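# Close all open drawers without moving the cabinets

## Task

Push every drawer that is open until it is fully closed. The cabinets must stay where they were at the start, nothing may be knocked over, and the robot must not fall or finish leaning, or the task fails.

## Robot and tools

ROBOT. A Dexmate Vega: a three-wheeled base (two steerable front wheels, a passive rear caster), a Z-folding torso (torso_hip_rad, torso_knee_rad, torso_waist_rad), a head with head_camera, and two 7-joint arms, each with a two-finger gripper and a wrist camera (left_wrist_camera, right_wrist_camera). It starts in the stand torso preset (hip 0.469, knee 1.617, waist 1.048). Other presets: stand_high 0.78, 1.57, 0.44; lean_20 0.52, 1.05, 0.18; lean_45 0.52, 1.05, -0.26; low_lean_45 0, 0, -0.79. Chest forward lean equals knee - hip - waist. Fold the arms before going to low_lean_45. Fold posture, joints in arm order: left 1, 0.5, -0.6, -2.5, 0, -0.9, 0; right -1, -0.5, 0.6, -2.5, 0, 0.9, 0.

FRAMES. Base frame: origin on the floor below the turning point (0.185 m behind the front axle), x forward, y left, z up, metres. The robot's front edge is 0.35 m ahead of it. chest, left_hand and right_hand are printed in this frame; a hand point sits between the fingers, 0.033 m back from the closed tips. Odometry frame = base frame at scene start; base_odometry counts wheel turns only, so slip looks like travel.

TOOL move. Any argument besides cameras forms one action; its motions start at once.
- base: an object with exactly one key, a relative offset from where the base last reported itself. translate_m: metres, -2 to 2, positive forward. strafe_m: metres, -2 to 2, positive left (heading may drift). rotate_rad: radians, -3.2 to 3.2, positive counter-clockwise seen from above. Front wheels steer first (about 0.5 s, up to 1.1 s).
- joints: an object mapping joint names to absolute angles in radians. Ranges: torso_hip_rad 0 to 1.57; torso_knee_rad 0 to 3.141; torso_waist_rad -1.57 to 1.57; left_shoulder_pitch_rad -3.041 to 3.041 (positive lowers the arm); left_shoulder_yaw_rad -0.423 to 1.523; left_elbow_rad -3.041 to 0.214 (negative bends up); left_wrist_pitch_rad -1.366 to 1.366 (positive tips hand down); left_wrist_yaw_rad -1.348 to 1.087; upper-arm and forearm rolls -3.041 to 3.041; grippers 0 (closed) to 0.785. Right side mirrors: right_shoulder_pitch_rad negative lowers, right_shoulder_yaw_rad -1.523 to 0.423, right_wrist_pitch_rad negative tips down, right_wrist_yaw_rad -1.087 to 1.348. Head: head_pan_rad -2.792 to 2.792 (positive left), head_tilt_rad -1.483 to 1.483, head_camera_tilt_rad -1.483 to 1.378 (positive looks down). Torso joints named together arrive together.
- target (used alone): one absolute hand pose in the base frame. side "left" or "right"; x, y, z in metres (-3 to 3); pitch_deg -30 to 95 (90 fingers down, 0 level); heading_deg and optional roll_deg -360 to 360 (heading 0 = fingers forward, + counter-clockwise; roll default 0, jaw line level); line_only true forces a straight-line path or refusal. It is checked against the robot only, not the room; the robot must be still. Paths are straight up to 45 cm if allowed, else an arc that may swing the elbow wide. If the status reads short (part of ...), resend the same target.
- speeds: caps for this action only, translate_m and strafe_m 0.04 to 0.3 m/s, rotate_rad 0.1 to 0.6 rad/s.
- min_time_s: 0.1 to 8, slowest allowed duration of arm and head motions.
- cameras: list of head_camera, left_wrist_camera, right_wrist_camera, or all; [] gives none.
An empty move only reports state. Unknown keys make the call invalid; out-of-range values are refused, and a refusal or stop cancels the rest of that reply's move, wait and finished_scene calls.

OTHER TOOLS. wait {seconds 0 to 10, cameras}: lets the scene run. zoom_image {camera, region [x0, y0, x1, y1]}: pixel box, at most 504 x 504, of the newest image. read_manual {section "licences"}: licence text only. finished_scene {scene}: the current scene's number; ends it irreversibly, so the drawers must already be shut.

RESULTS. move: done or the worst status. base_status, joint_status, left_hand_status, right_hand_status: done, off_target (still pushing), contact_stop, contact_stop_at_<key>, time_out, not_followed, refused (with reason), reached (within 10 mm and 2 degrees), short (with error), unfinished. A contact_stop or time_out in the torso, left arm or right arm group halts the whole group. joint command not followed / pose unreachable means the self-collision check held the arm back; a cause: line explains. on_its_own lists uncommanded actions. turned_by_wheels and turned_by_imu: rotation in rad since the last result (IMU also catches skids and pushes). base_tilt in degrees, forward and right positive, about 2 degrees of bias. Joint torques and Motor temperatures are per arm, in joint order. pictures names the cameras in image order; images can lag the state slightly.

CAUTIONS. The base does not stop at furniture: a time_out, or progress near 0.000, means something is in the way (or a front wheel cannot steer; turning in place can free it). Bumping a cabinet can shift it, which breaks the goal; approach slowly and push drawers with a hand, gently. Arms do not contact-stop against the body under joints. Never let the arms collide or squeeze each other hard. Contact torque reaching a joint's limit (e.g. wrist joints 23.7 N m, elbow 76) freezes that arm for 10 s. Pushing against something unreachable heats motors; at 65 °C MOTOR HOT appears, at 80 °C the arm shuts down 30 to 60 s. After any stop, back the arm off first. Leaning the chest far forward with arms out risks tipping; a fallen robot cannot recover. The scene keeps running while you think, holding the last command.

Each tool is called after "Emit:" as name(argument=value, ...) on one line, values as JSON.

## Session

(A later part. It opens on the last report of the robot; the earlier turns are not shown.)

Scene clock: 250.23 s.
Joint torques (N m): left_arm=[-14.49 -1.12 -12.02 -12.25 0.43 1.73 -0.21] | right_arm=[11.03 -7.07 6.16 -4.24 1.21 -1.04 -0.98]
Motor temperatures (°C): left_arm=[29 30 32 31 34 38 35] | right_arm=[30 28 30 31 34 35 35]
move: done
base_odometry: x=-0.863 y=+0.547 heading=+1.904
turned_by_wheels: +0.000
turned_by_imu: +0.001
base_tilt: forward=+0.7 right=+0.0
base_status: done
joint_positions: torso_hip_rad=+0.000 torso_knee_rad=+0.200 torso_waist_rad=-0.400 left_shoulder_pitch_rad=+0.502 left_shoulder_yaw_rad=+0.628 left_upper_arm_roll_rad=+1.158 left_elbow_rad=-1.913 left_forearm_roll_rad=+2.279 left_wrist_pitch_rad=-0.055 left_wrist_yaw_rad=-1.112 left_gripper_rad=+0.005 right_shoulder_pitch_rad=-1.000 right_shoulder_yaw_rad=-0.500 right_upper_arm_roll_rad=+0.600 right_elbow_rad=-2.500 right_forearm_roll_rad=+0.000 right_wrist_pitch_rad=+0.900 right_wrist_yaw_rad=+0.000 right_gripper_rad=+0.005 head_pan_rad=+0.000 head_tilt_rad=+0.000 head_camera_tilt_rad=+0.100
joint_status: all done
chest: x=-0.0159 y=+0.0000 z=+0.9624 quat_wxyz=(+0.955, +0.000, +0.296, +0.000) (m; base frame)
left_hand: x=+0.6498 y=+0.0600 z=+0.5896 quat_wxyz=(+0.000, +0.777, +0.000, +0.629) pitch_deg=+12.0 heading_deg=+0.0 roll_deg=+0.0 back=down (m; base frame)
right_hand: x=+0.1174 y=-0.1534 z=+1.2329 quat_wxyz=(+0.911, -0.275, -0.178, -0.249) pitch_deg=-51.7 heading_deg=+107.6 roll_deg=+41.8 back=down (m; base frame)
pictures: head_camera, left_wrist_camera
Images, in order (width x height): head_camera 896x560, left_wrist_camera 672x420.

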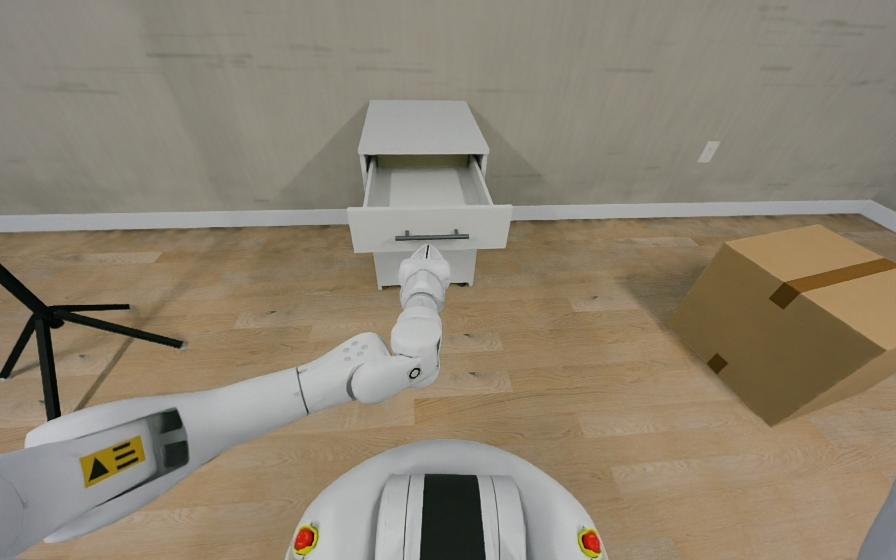

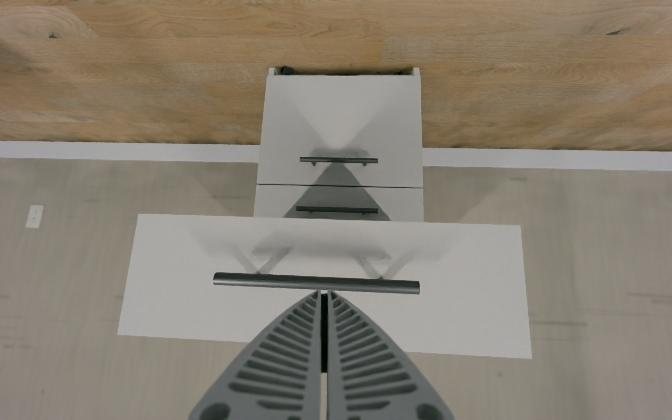

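Emit:
move(target={"side":"left","x":0.65,"y":0.06,"z":0.63,"pitch_deg":12,"heading_deg":0}, cameras=[])

Emit:
move(base={"translate_m":0.2}, speeds={"translate_m":0.08}, cameras=["head_camera","left_wrist_camera"])

Scene clock: 258.40 s.
Joint torques (N m): left_arm=[-17.14 -0.69 -14.2 -12.27 1.32 1.02 -0.21] | right_arm=[11.95 -7.41 6.36 -4.4 1.26 -1.39 -1.08]
Motor temperatures (°C): left_arm=[29 30 32 31 34 38 35] | right_arm=[30 29 30 31 34 35 35]
move: done
base_odometry: x=-0.863 y=+0.547 heading=+1.904
turned_by_wheels: +0.000
turned_by_imu: +0.001
base_tilt: forward=+0.7 right=-0.1
base_status: not commanded
joint_positions: torso_hip_rad=+0.000 torso_knee_rad=+0.200 torso_waist_rad=-0.400 left_shoulder_pitch_rad=+0.467 left_shoulder_yaw_rad=+0.656 left_upper_arm_roll_rad=+1.125 left_elbow_rad=-2.022 left_forearm_roll_rad=+2.219 left_wrist_pitch_rad=-0.142 left_wrist_yaw_rad=-1.164 left_gripper_rad=+0.005 right_shoulder_pitch_rad=-1.000 right_shoulder_yaw_rad=-0.500 right_upper_arm_roll_rad=+0.600 right_elbow_rad=-2.500 right_forearm_roll_rad=+0.000 right_wrist_pitch_rad=+0.900 right_wrist_yaw_rad=+0.000 right_gripper_rad=+0.005 head_pan_rad=+0.000 head_tilt_rad=+0.000 head_camera_tilt_rad=+0.100
joint_status: not commanded
chest: x=-0.0159 y=+0.0000 z=+0.9624 quat_wxyz=(+0.955, +0.000, +0.296, +0.000) (m; base frame)
left_hand: x=+0.6499 y=+0.0600 z=+0.6275 quat_wxyz=(+0.000, +0.777, +0.000, +0.629) pitch_deg=+12.0 heading_deg=+0.0 roll_deg=+0.0 back=down (m; base frame)
left_hand_status: reached (straight line, planned for 0.7 s): 3 mm and 0.0 deg off.
right_hand: x=+0.1174 y=-0.1534 z=+1.2329 quat_wxyz=(+0.911, -0.275, -0.178, -0.249) pitch_deg=-51.7 heading_deg=+107.6 roll_deg=+41.8 back=down (m; base frame)
pictures: none
No camera images: "cameras" was empty.

Scene clock: 261.70 s.
Joint torques (N m): left_arm=[-15.29 0.63 -15.04 -10.46 0.39 3.02 0.39] | right_arm=[11.63 -7.04 6.16 -4.64 1.21 -1.3 -0.9]
Motor temperatures (°C): left_arm=[29 30 32 31 34 38 35] | right_arm=[30 29 30 31 34 35 35]
move: done
base_odometry: x=-0.929 y=+0.735 heading=+1.905
turned_by_wheels: +0.000
turned_by_imu: +0.001
base_tilt: forward=+0.7 right=+0.0
base_status: done
joint_positions: torso_hip_rad=+0.000 torso_knee_rad=+0.200 torso_waist_rad=-0.400 left_shoulder_pitch_rad=+0.465 left_shoulder_yaw_rad=+0.657 left_upper_arm_roll_rad=+1.123 left_elbow_rad=-2.028 left_forearm_roll_rad=+2.215 left_wrist_pitch_rad=-0.146 left_wrist_yaw_rad=-1.167 left_gripper_rad=+0.005 right_shoulder_pitch_rad=-1.000 right_shoulder_yaw_rad=-0.500 right_upper_arm_roll_rad=+0.600 right_elbow_rad=-2.500 right_forearm_roll_rad=+0.000 right_wrist_pitch_rad=+0.900 right_wrist_yaw_rad=+0.000 right_gripper_rad=+0.005 head_pan_rad=+0.000 head_tilt_rad=+0.000 head_camera_tilt_rad=+0.100
joint_status: not commanded
chest: x=-0.0159 y=+0.0000 z=+0.9624 quat_wxyz=(+0.955, +0.000, +0.296, +0.000) (m; base frame)
left_hand: x=+0.6498 y=+0.0599 z=+0.6296 quat_wxyz=(+0.000, +0.777, +0.000, +0.629) pitch_deg=+12.0 heading_deg=+0.0 roll_deg=+0.0 back=down (m; base frame)
right_hand: x=+0.1174 y=-0.1534 z=+1.2329 quat_wxyz=(+0.911, -0.275, -0.178, -0.249) pitch_deg=-51.7 heading_deg=+107.6 roll_deg=+41.8 back=down (m; base frame)
pictures: head_camera, left_wrist_camera
Images, in order (width x height): head_camera 896x560, left_wrist_camera 672x420.

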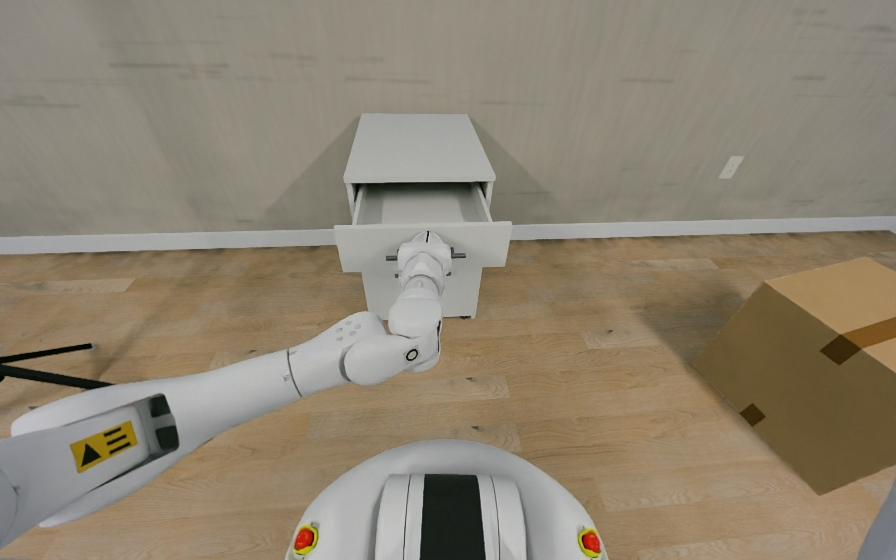

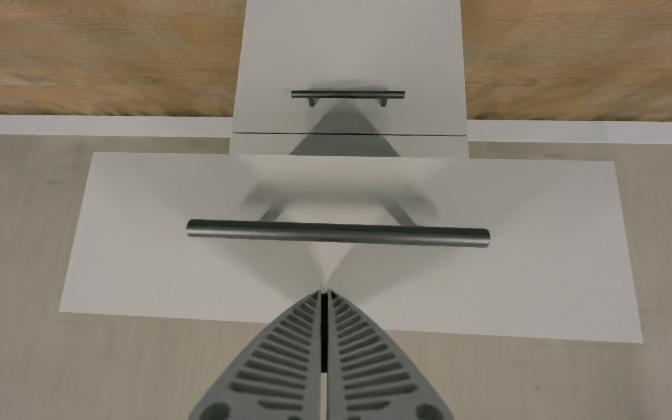

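Emit:
move(base={"translate_m":0.15}, speeds={"translate_m":0.07}, cameras=["head_camera","left_wrist_camera"])

Scene clock: 267.20 s.
Joint torques (N m): left_arm=[-15.85 -0.5 -12.76 -7.85 0.92 1.59 0.45] | right_arm=[11.64 -7.69 5.95 -4.35 1.27 -1.75 -1.14]
Motor temperatures (°C): left_arm=[29 30 32 31 34 38 35] | right_arm=[30 29 30 31 34 35 35]
move: done
base_odometry: x=-0.979 y=+0.877 heading=+1.905
turned_by_wheels: +0.000
turned_by_imu: +0.001
base_tilt: forward=+0.6 right=+0.0
base_status: done
joint_positions: torso_hip_rad=+0.000 torso_knee_rad=+0.200 torso_waist_rad=-0.400 left_shoulder_pitch_rad=+0.465 left_shoulder_yaw_rad=+0.657 left_upper_arm_roll_rad=+1.123 left_elbow_rad=-2.028 left_forearm_roll_rad=+2.215 left_wrist_pitch_rad=-0.146 left_wrist_yaw_rad=-1.167 left_gripper_rad=+0.005 right_shoulder_pitch_rad=-1.000 right_shoulder_yaw_rad=-0.500 right_upper_arm_roll_rad=+0.600 right_elbow_rad=-2.500 right_forearm_roll_rad=+0.000 right_wrist_pitch_rad=+0.900 right_wrist_yaw_rad=+0.000 right_gripper_rad=+0.005 head_pan_rad=+0.000 head_tilt_rad=+0.000 head_camera_tilt_rad=+0.100
joint_status: not commanded
chest: x=-0.0159 y=+0.0000 z=+0.9624 quat_wxyz=(+0.955, +0.000, +0.296, +0.000) (m; base frame)
left_hand: x=+0.6498 y=+0.0599 z=+0.6296 quat_wxyz=(+0.000, +0.777, +0.000, +0.629) pitch_deg=+12.0 heading_deg=+0.0 roll_deg=+0.0 back=down (m; base frame)
right_hand: x=+0.1173 y=-0.1534 z=+1.2329 quat_wxyz=(+0.911, -0.275, -0.178, -0.249) pitch_deg=-51.7 heading_deg=+107.6 roll_deg=+41.8 back=down (m; base frame)
pictures: head_camera, left_wrist_camera
Images, in order (width x height): head_camera 896x560, left_wrist_camera 672x420.

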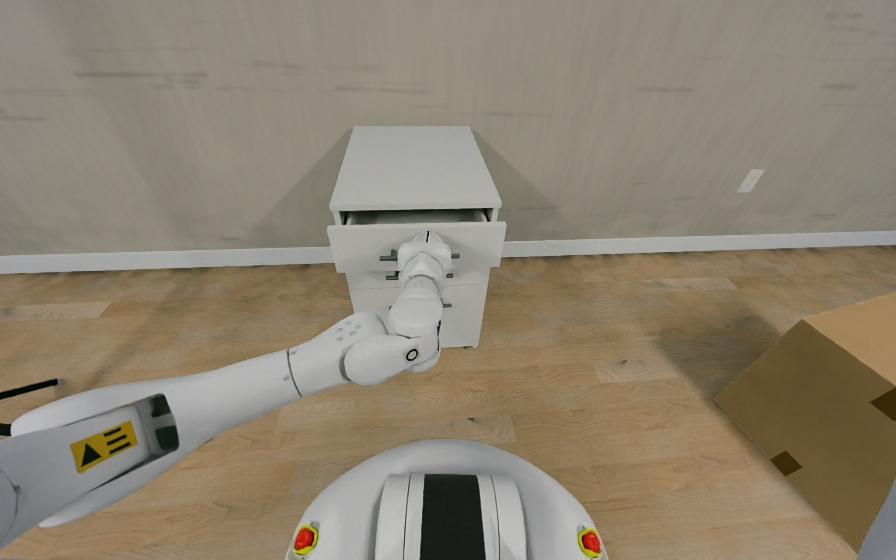

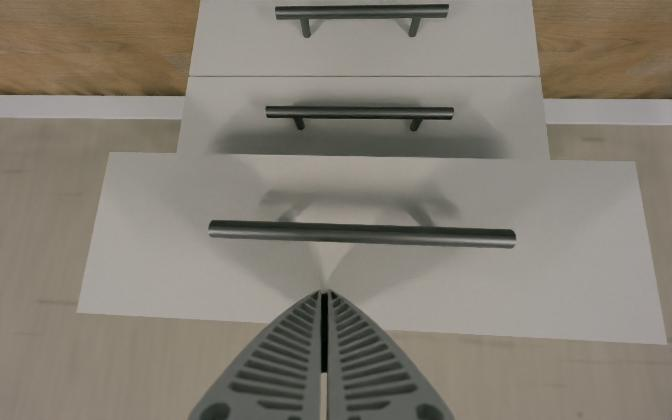

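Emit:
move(base={"translate_m":0.09}, speeds={"translate_m":0.05}, cameras=["head_camera","left_wrist_camera"])

Scene clock: 272.33 s.
Joint torques (N m): left_arm=[-17.27 1.85 -12.1 -10.31 0.85 0.51 -0.12] | right_arm=[11.53 -7.32 6.11 -3.65 1.22 -0.77 -1.09]
Motor temperatures (°C): left_arm=[29 30 32 31 34 38 35] | right_arm=[30 29 30 31 34 35 35]
move: done
base_odometry: x=-1.008 y=+0.962 heading=+1.906
turned_by_wheels: +0.000
turned_by_imu: +0.001
base_tilt: forward=+0.6 right=+0.0
base_status: done
joint_positions: torso_hip_rad=+0.000 torso_knee_rad=+0.200 torso_waist_rad=-0.400 left_shoulder_pitch_rad=+0.465 left_shoulder_yaw_rad=+0.657 left_upper_arm_roll_rad=+1.123 left_elbow_rad=-2.028 left_forearm_roll_rad=+2.215 left_wrist_pitch_rad=-0.147 left_wrist_yaw_rad=-1.167 left_gripper_rad=+0.005 right_shoulder_pitch_rad=-1.000 right_shoulder_yaw_rad=-0.500 right_upper_arm_roll_rad=+0.600 right_elbow_rad=-2.500 right_forearm_roll_rad=+0.000 right_wrist_pitch_rad=+0.900 right_wrist_yaw_rad=+0.000 right_gripper_rad=+0.005 head_pan_rad=+0.000 head_tilt_rad=+0.000 head_camera_tilt_rad=+0.100
joint_status: not commanded
chest: x=-0.0160 y=+0.0000 z=+0.9624 quat_wxyz=(+0.955, +0.000, +0.296, +0.000) (m; base frame)
left_hand: x=+0.6498 y=+0.0599 z=+0.6296 quat_wxyz=(+0.000, +0.777, +0.000, +0.629) pitch_deg=+12.0 heading_deg=+0.0 roll_deg=+0.0 back=down (m; base frame)
right_hand: x=+0.1173 y=-0.1534 z=+1.2329 quat_wxyz=(+0.911, -0.275, -0.178, -0.249) pitch_deg=-51.7 heading_deg=+107.6 roll_deg=+41.7 back=down (m; base frame)
pictures: head_camera, left_wrist_camera
Images, in order (width x height): head_camera 896x560, left_wrist_camera 672x420.

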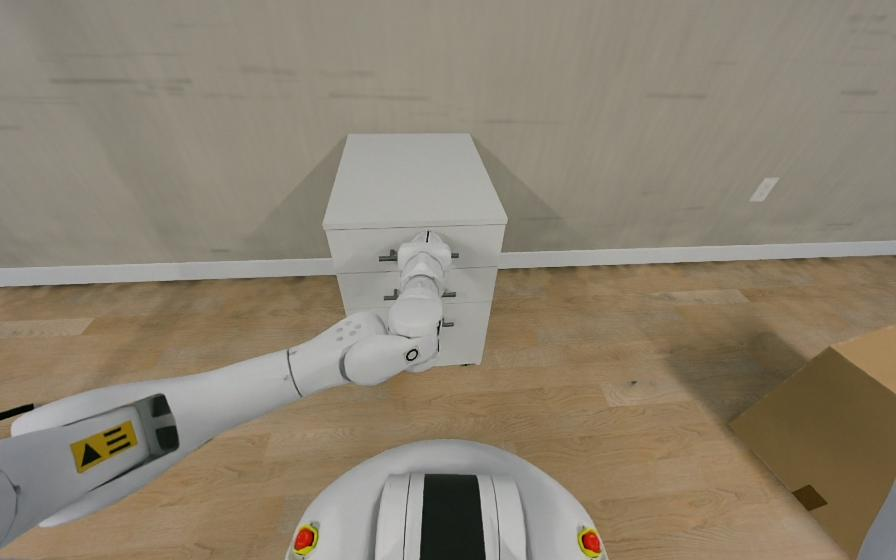

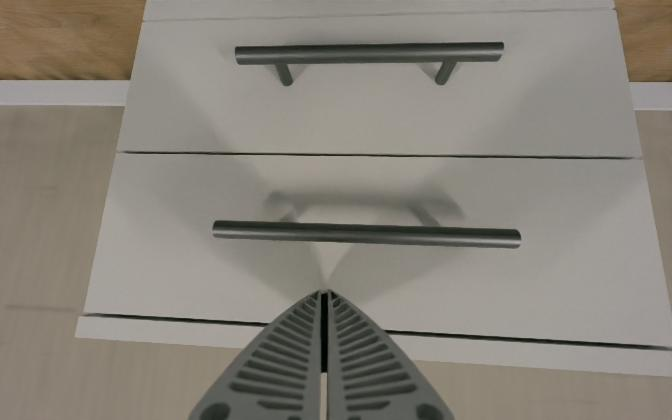

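Emit:
move(base={"translate_m":0.018}, speeds={"translate_m":0.04}, cameras=["left_wrist_camera"])

Emit:
move(base={"translate_m":-0.35}, cameras=["head_camera","left_wrist_camera"])

Emit:
zoom_image(camera="head_camera", region=[320, 60, 540, 340])

Scene clock: 277.00 s.
Joint torques (N m): left_arm=[-24.72 1.73 -29.28 1.94 2.41 1.92 0.97] | right_arm=[11.98 -7.7 6.12 -3.99 1.24 -1.1 -1.01]
Motor temperatures (°C): left_arm=[29 30 32 31 34 38 35] | right_arm=[30 29 30 31 34 35 35]
move: done
base_odometry: x=-1.014 y=+0.979 heading=+1.906
turned_by_wheels: +0.001
turned_by_imu: +0.001
base_tilt: forward=+0.6 right=+0.0
base_status: done
joint_positions: torso_hip_rad=+0.000 torso_knee_rad=+0.200 torso_waist_rad=-0.400 left_shoulder_pitch_rad=+0.466 left_shoulder_yaw_rad=+0.657 left_upper_arm_roll_rad=+1.124 left_elbow_rad=-2.029 left_forearm_roll_rad=+2.214 left_wrist_pitch_rad=-0.147 left_wrist_yaw_rad=-1.168 left_gripper_rad=+0.005 right_shoulder_pitch_rad=-1.000 right_shoulder_yaw_rad=-0.500 right_upper_arm_roll_rad=+0.600 right_elbow_rad=-2.500 right_forearm_roll_rad=+0.000 right_wrist_pitch_rad=+0.900 right_wrist_yaw_rad=+0.000 right_gripper_rad=+0.005 head_pan_rad=+0.000 head_tilt_rad=+0.000 head_camera_tilt_rad=+0.100
joint_status: not commanded
chest: x=-0.0161 y=+0.0000 z=+0.9624 quat_wxyz=(+0.955, +0.000, +0.295, +0.000) (m; base frame)
left_hand: x=+0.6491 y=+0.0593 z=+0.6290 quat_wxyz=(+0.000, +0.778, -0.001, +0.629) pitch_deg=+12.1 heading_deg=-0.1 roll_deg=+0.0 back=down (m; base frame)
right_hand: x=+0.1171 y=-0.1534 z=+1.2329 quat_wxyz=(+0.911, -0.275, -0.178, -0.249) pitch_deg=-51.7 heading_deg=+107.7 roll_deg=+41.7 back=down (m; base frame)
pictures: left_wrist_camera
Images, in order (width x height): left_wrist_camera 672x420.

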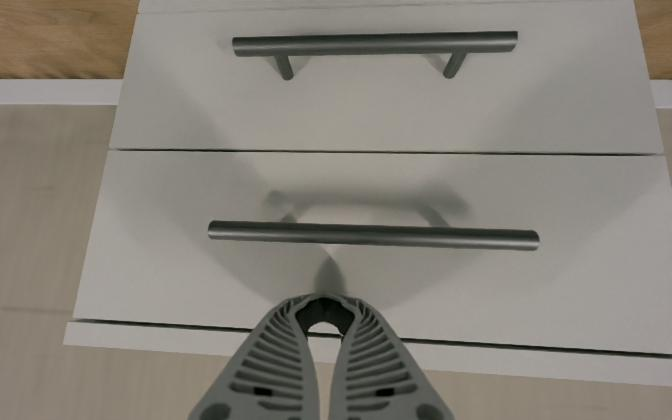

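Scene clock: 279.80 s.
Joint torques (N m): left_arm=[-15.88 1.39 -13.46 -8.87 1.46 1.91 -0.21] | right_arm=[12.05 -6.7 6.41 -3.92 1.28 -1.5 -0.89]
Motor temperatures (°C): left_arm=[29 30 32 31 34 38 35] | right_arm=[30 29 30 31 34 35 35]
move: done
base_odometry: x=-0.898 y=+0.649 heading=+1.907
turned_by_wheels: +0.001
turned_by_imu: +0.002
base_tilt: forward=+0.7 right=+0.0
base_status: done
joint_positions: torso_hip_rad=+0.000 torso_knee_rad=+0.200 torso_waist_rad=-0.400 left_shoulder_pitch_rad=+0.465 left_shoulder_yaw_rad=+0.657 left_upper_arm_roll_rad=+1.123 left_elbow_rad=-2.028 left_forearm_roll_rad=+2.215 left_wrist_pitch_rad=-0.147 left_wrist_yaw_rad=-1.167 left_gripper_rad=+0.005 right_shoulder_pitch_rad=-1.000 right_shoulder_yaw_rad=-0.500 right_upper_arm_roll_rad=+0.600 right_elbow_rad=-2.500 right_forearm_roll_rad=+0.000 right_wrist_pitch_rad=+0.900 right_wrist_yaw_rad=+0.000 right_gripper_rad=+0.005 head_pan_rad=+0.000 head_tilt_rad=+0.000 head_camera_tilt_rad=+0.100
joint_status: not commanded
chest: x=-0.0160 y=+0.0000 z=+0.9624 quat_wxyz=(+0.955, +0.000, +0.296, +0.000) (m; base frame)
left_hand: x=+0.6498 y=+0.0599 z=+0.6297 quat_wxyz=(+0.000, +0.777, +0.000, +0.629) pitch_deg=+12.0 heading_deg=+0.0 roll_deg=+0.0 back=down (m; base frame)
right_hand: x=+0.1173 y=-0.1534 z=+1.2329 quat_wxyz=(+0.911, -0.275, -0.178, -0.249) pitch_deg=-51.7 heading_deg=+107.6 roll_deg=+41.7 back=down (m; base frame)
pictures: head_camera, left_wrist_camera
Images, in order (width x height): head_camera 896x560, left_wrist_camera 672x420.

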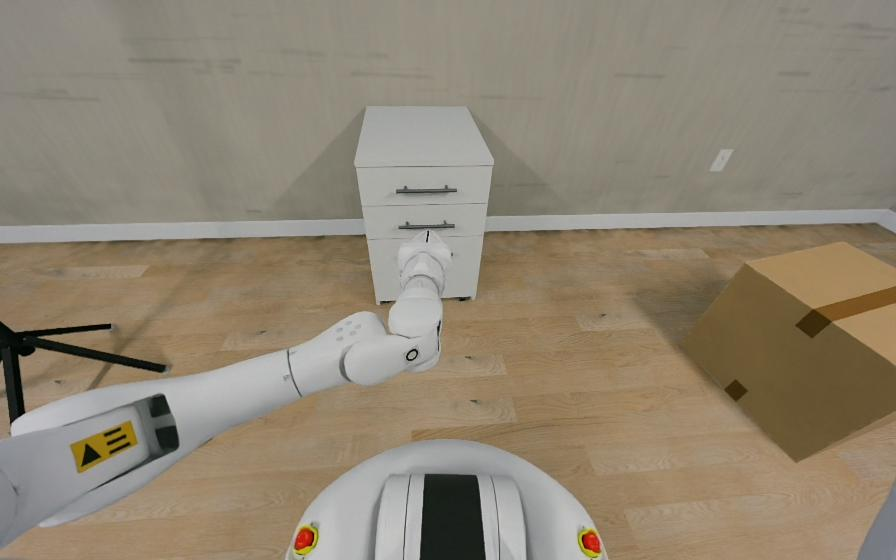

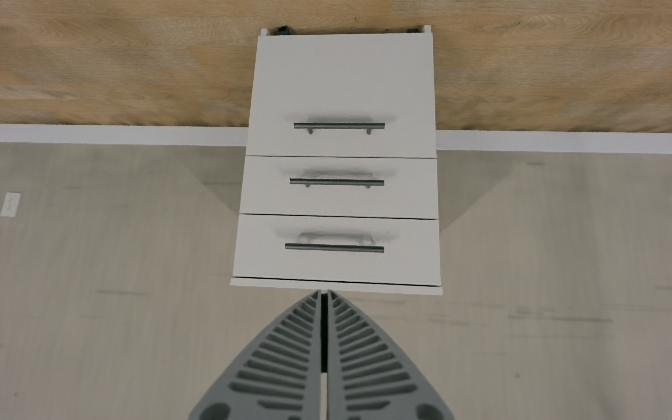

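Scaled by 1.800 from the camera's 896x560 image, which has a finer 960x600 frame.

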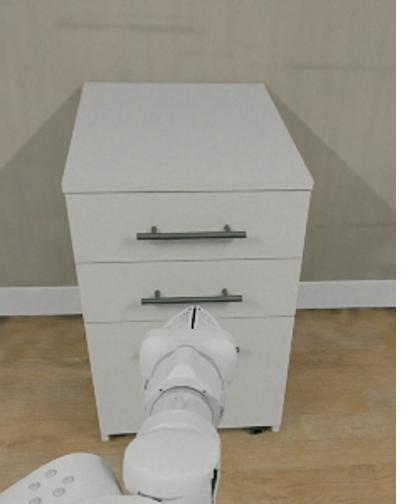

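Emit:
finished_scene(scene=2)

The scene is finished: the task was done.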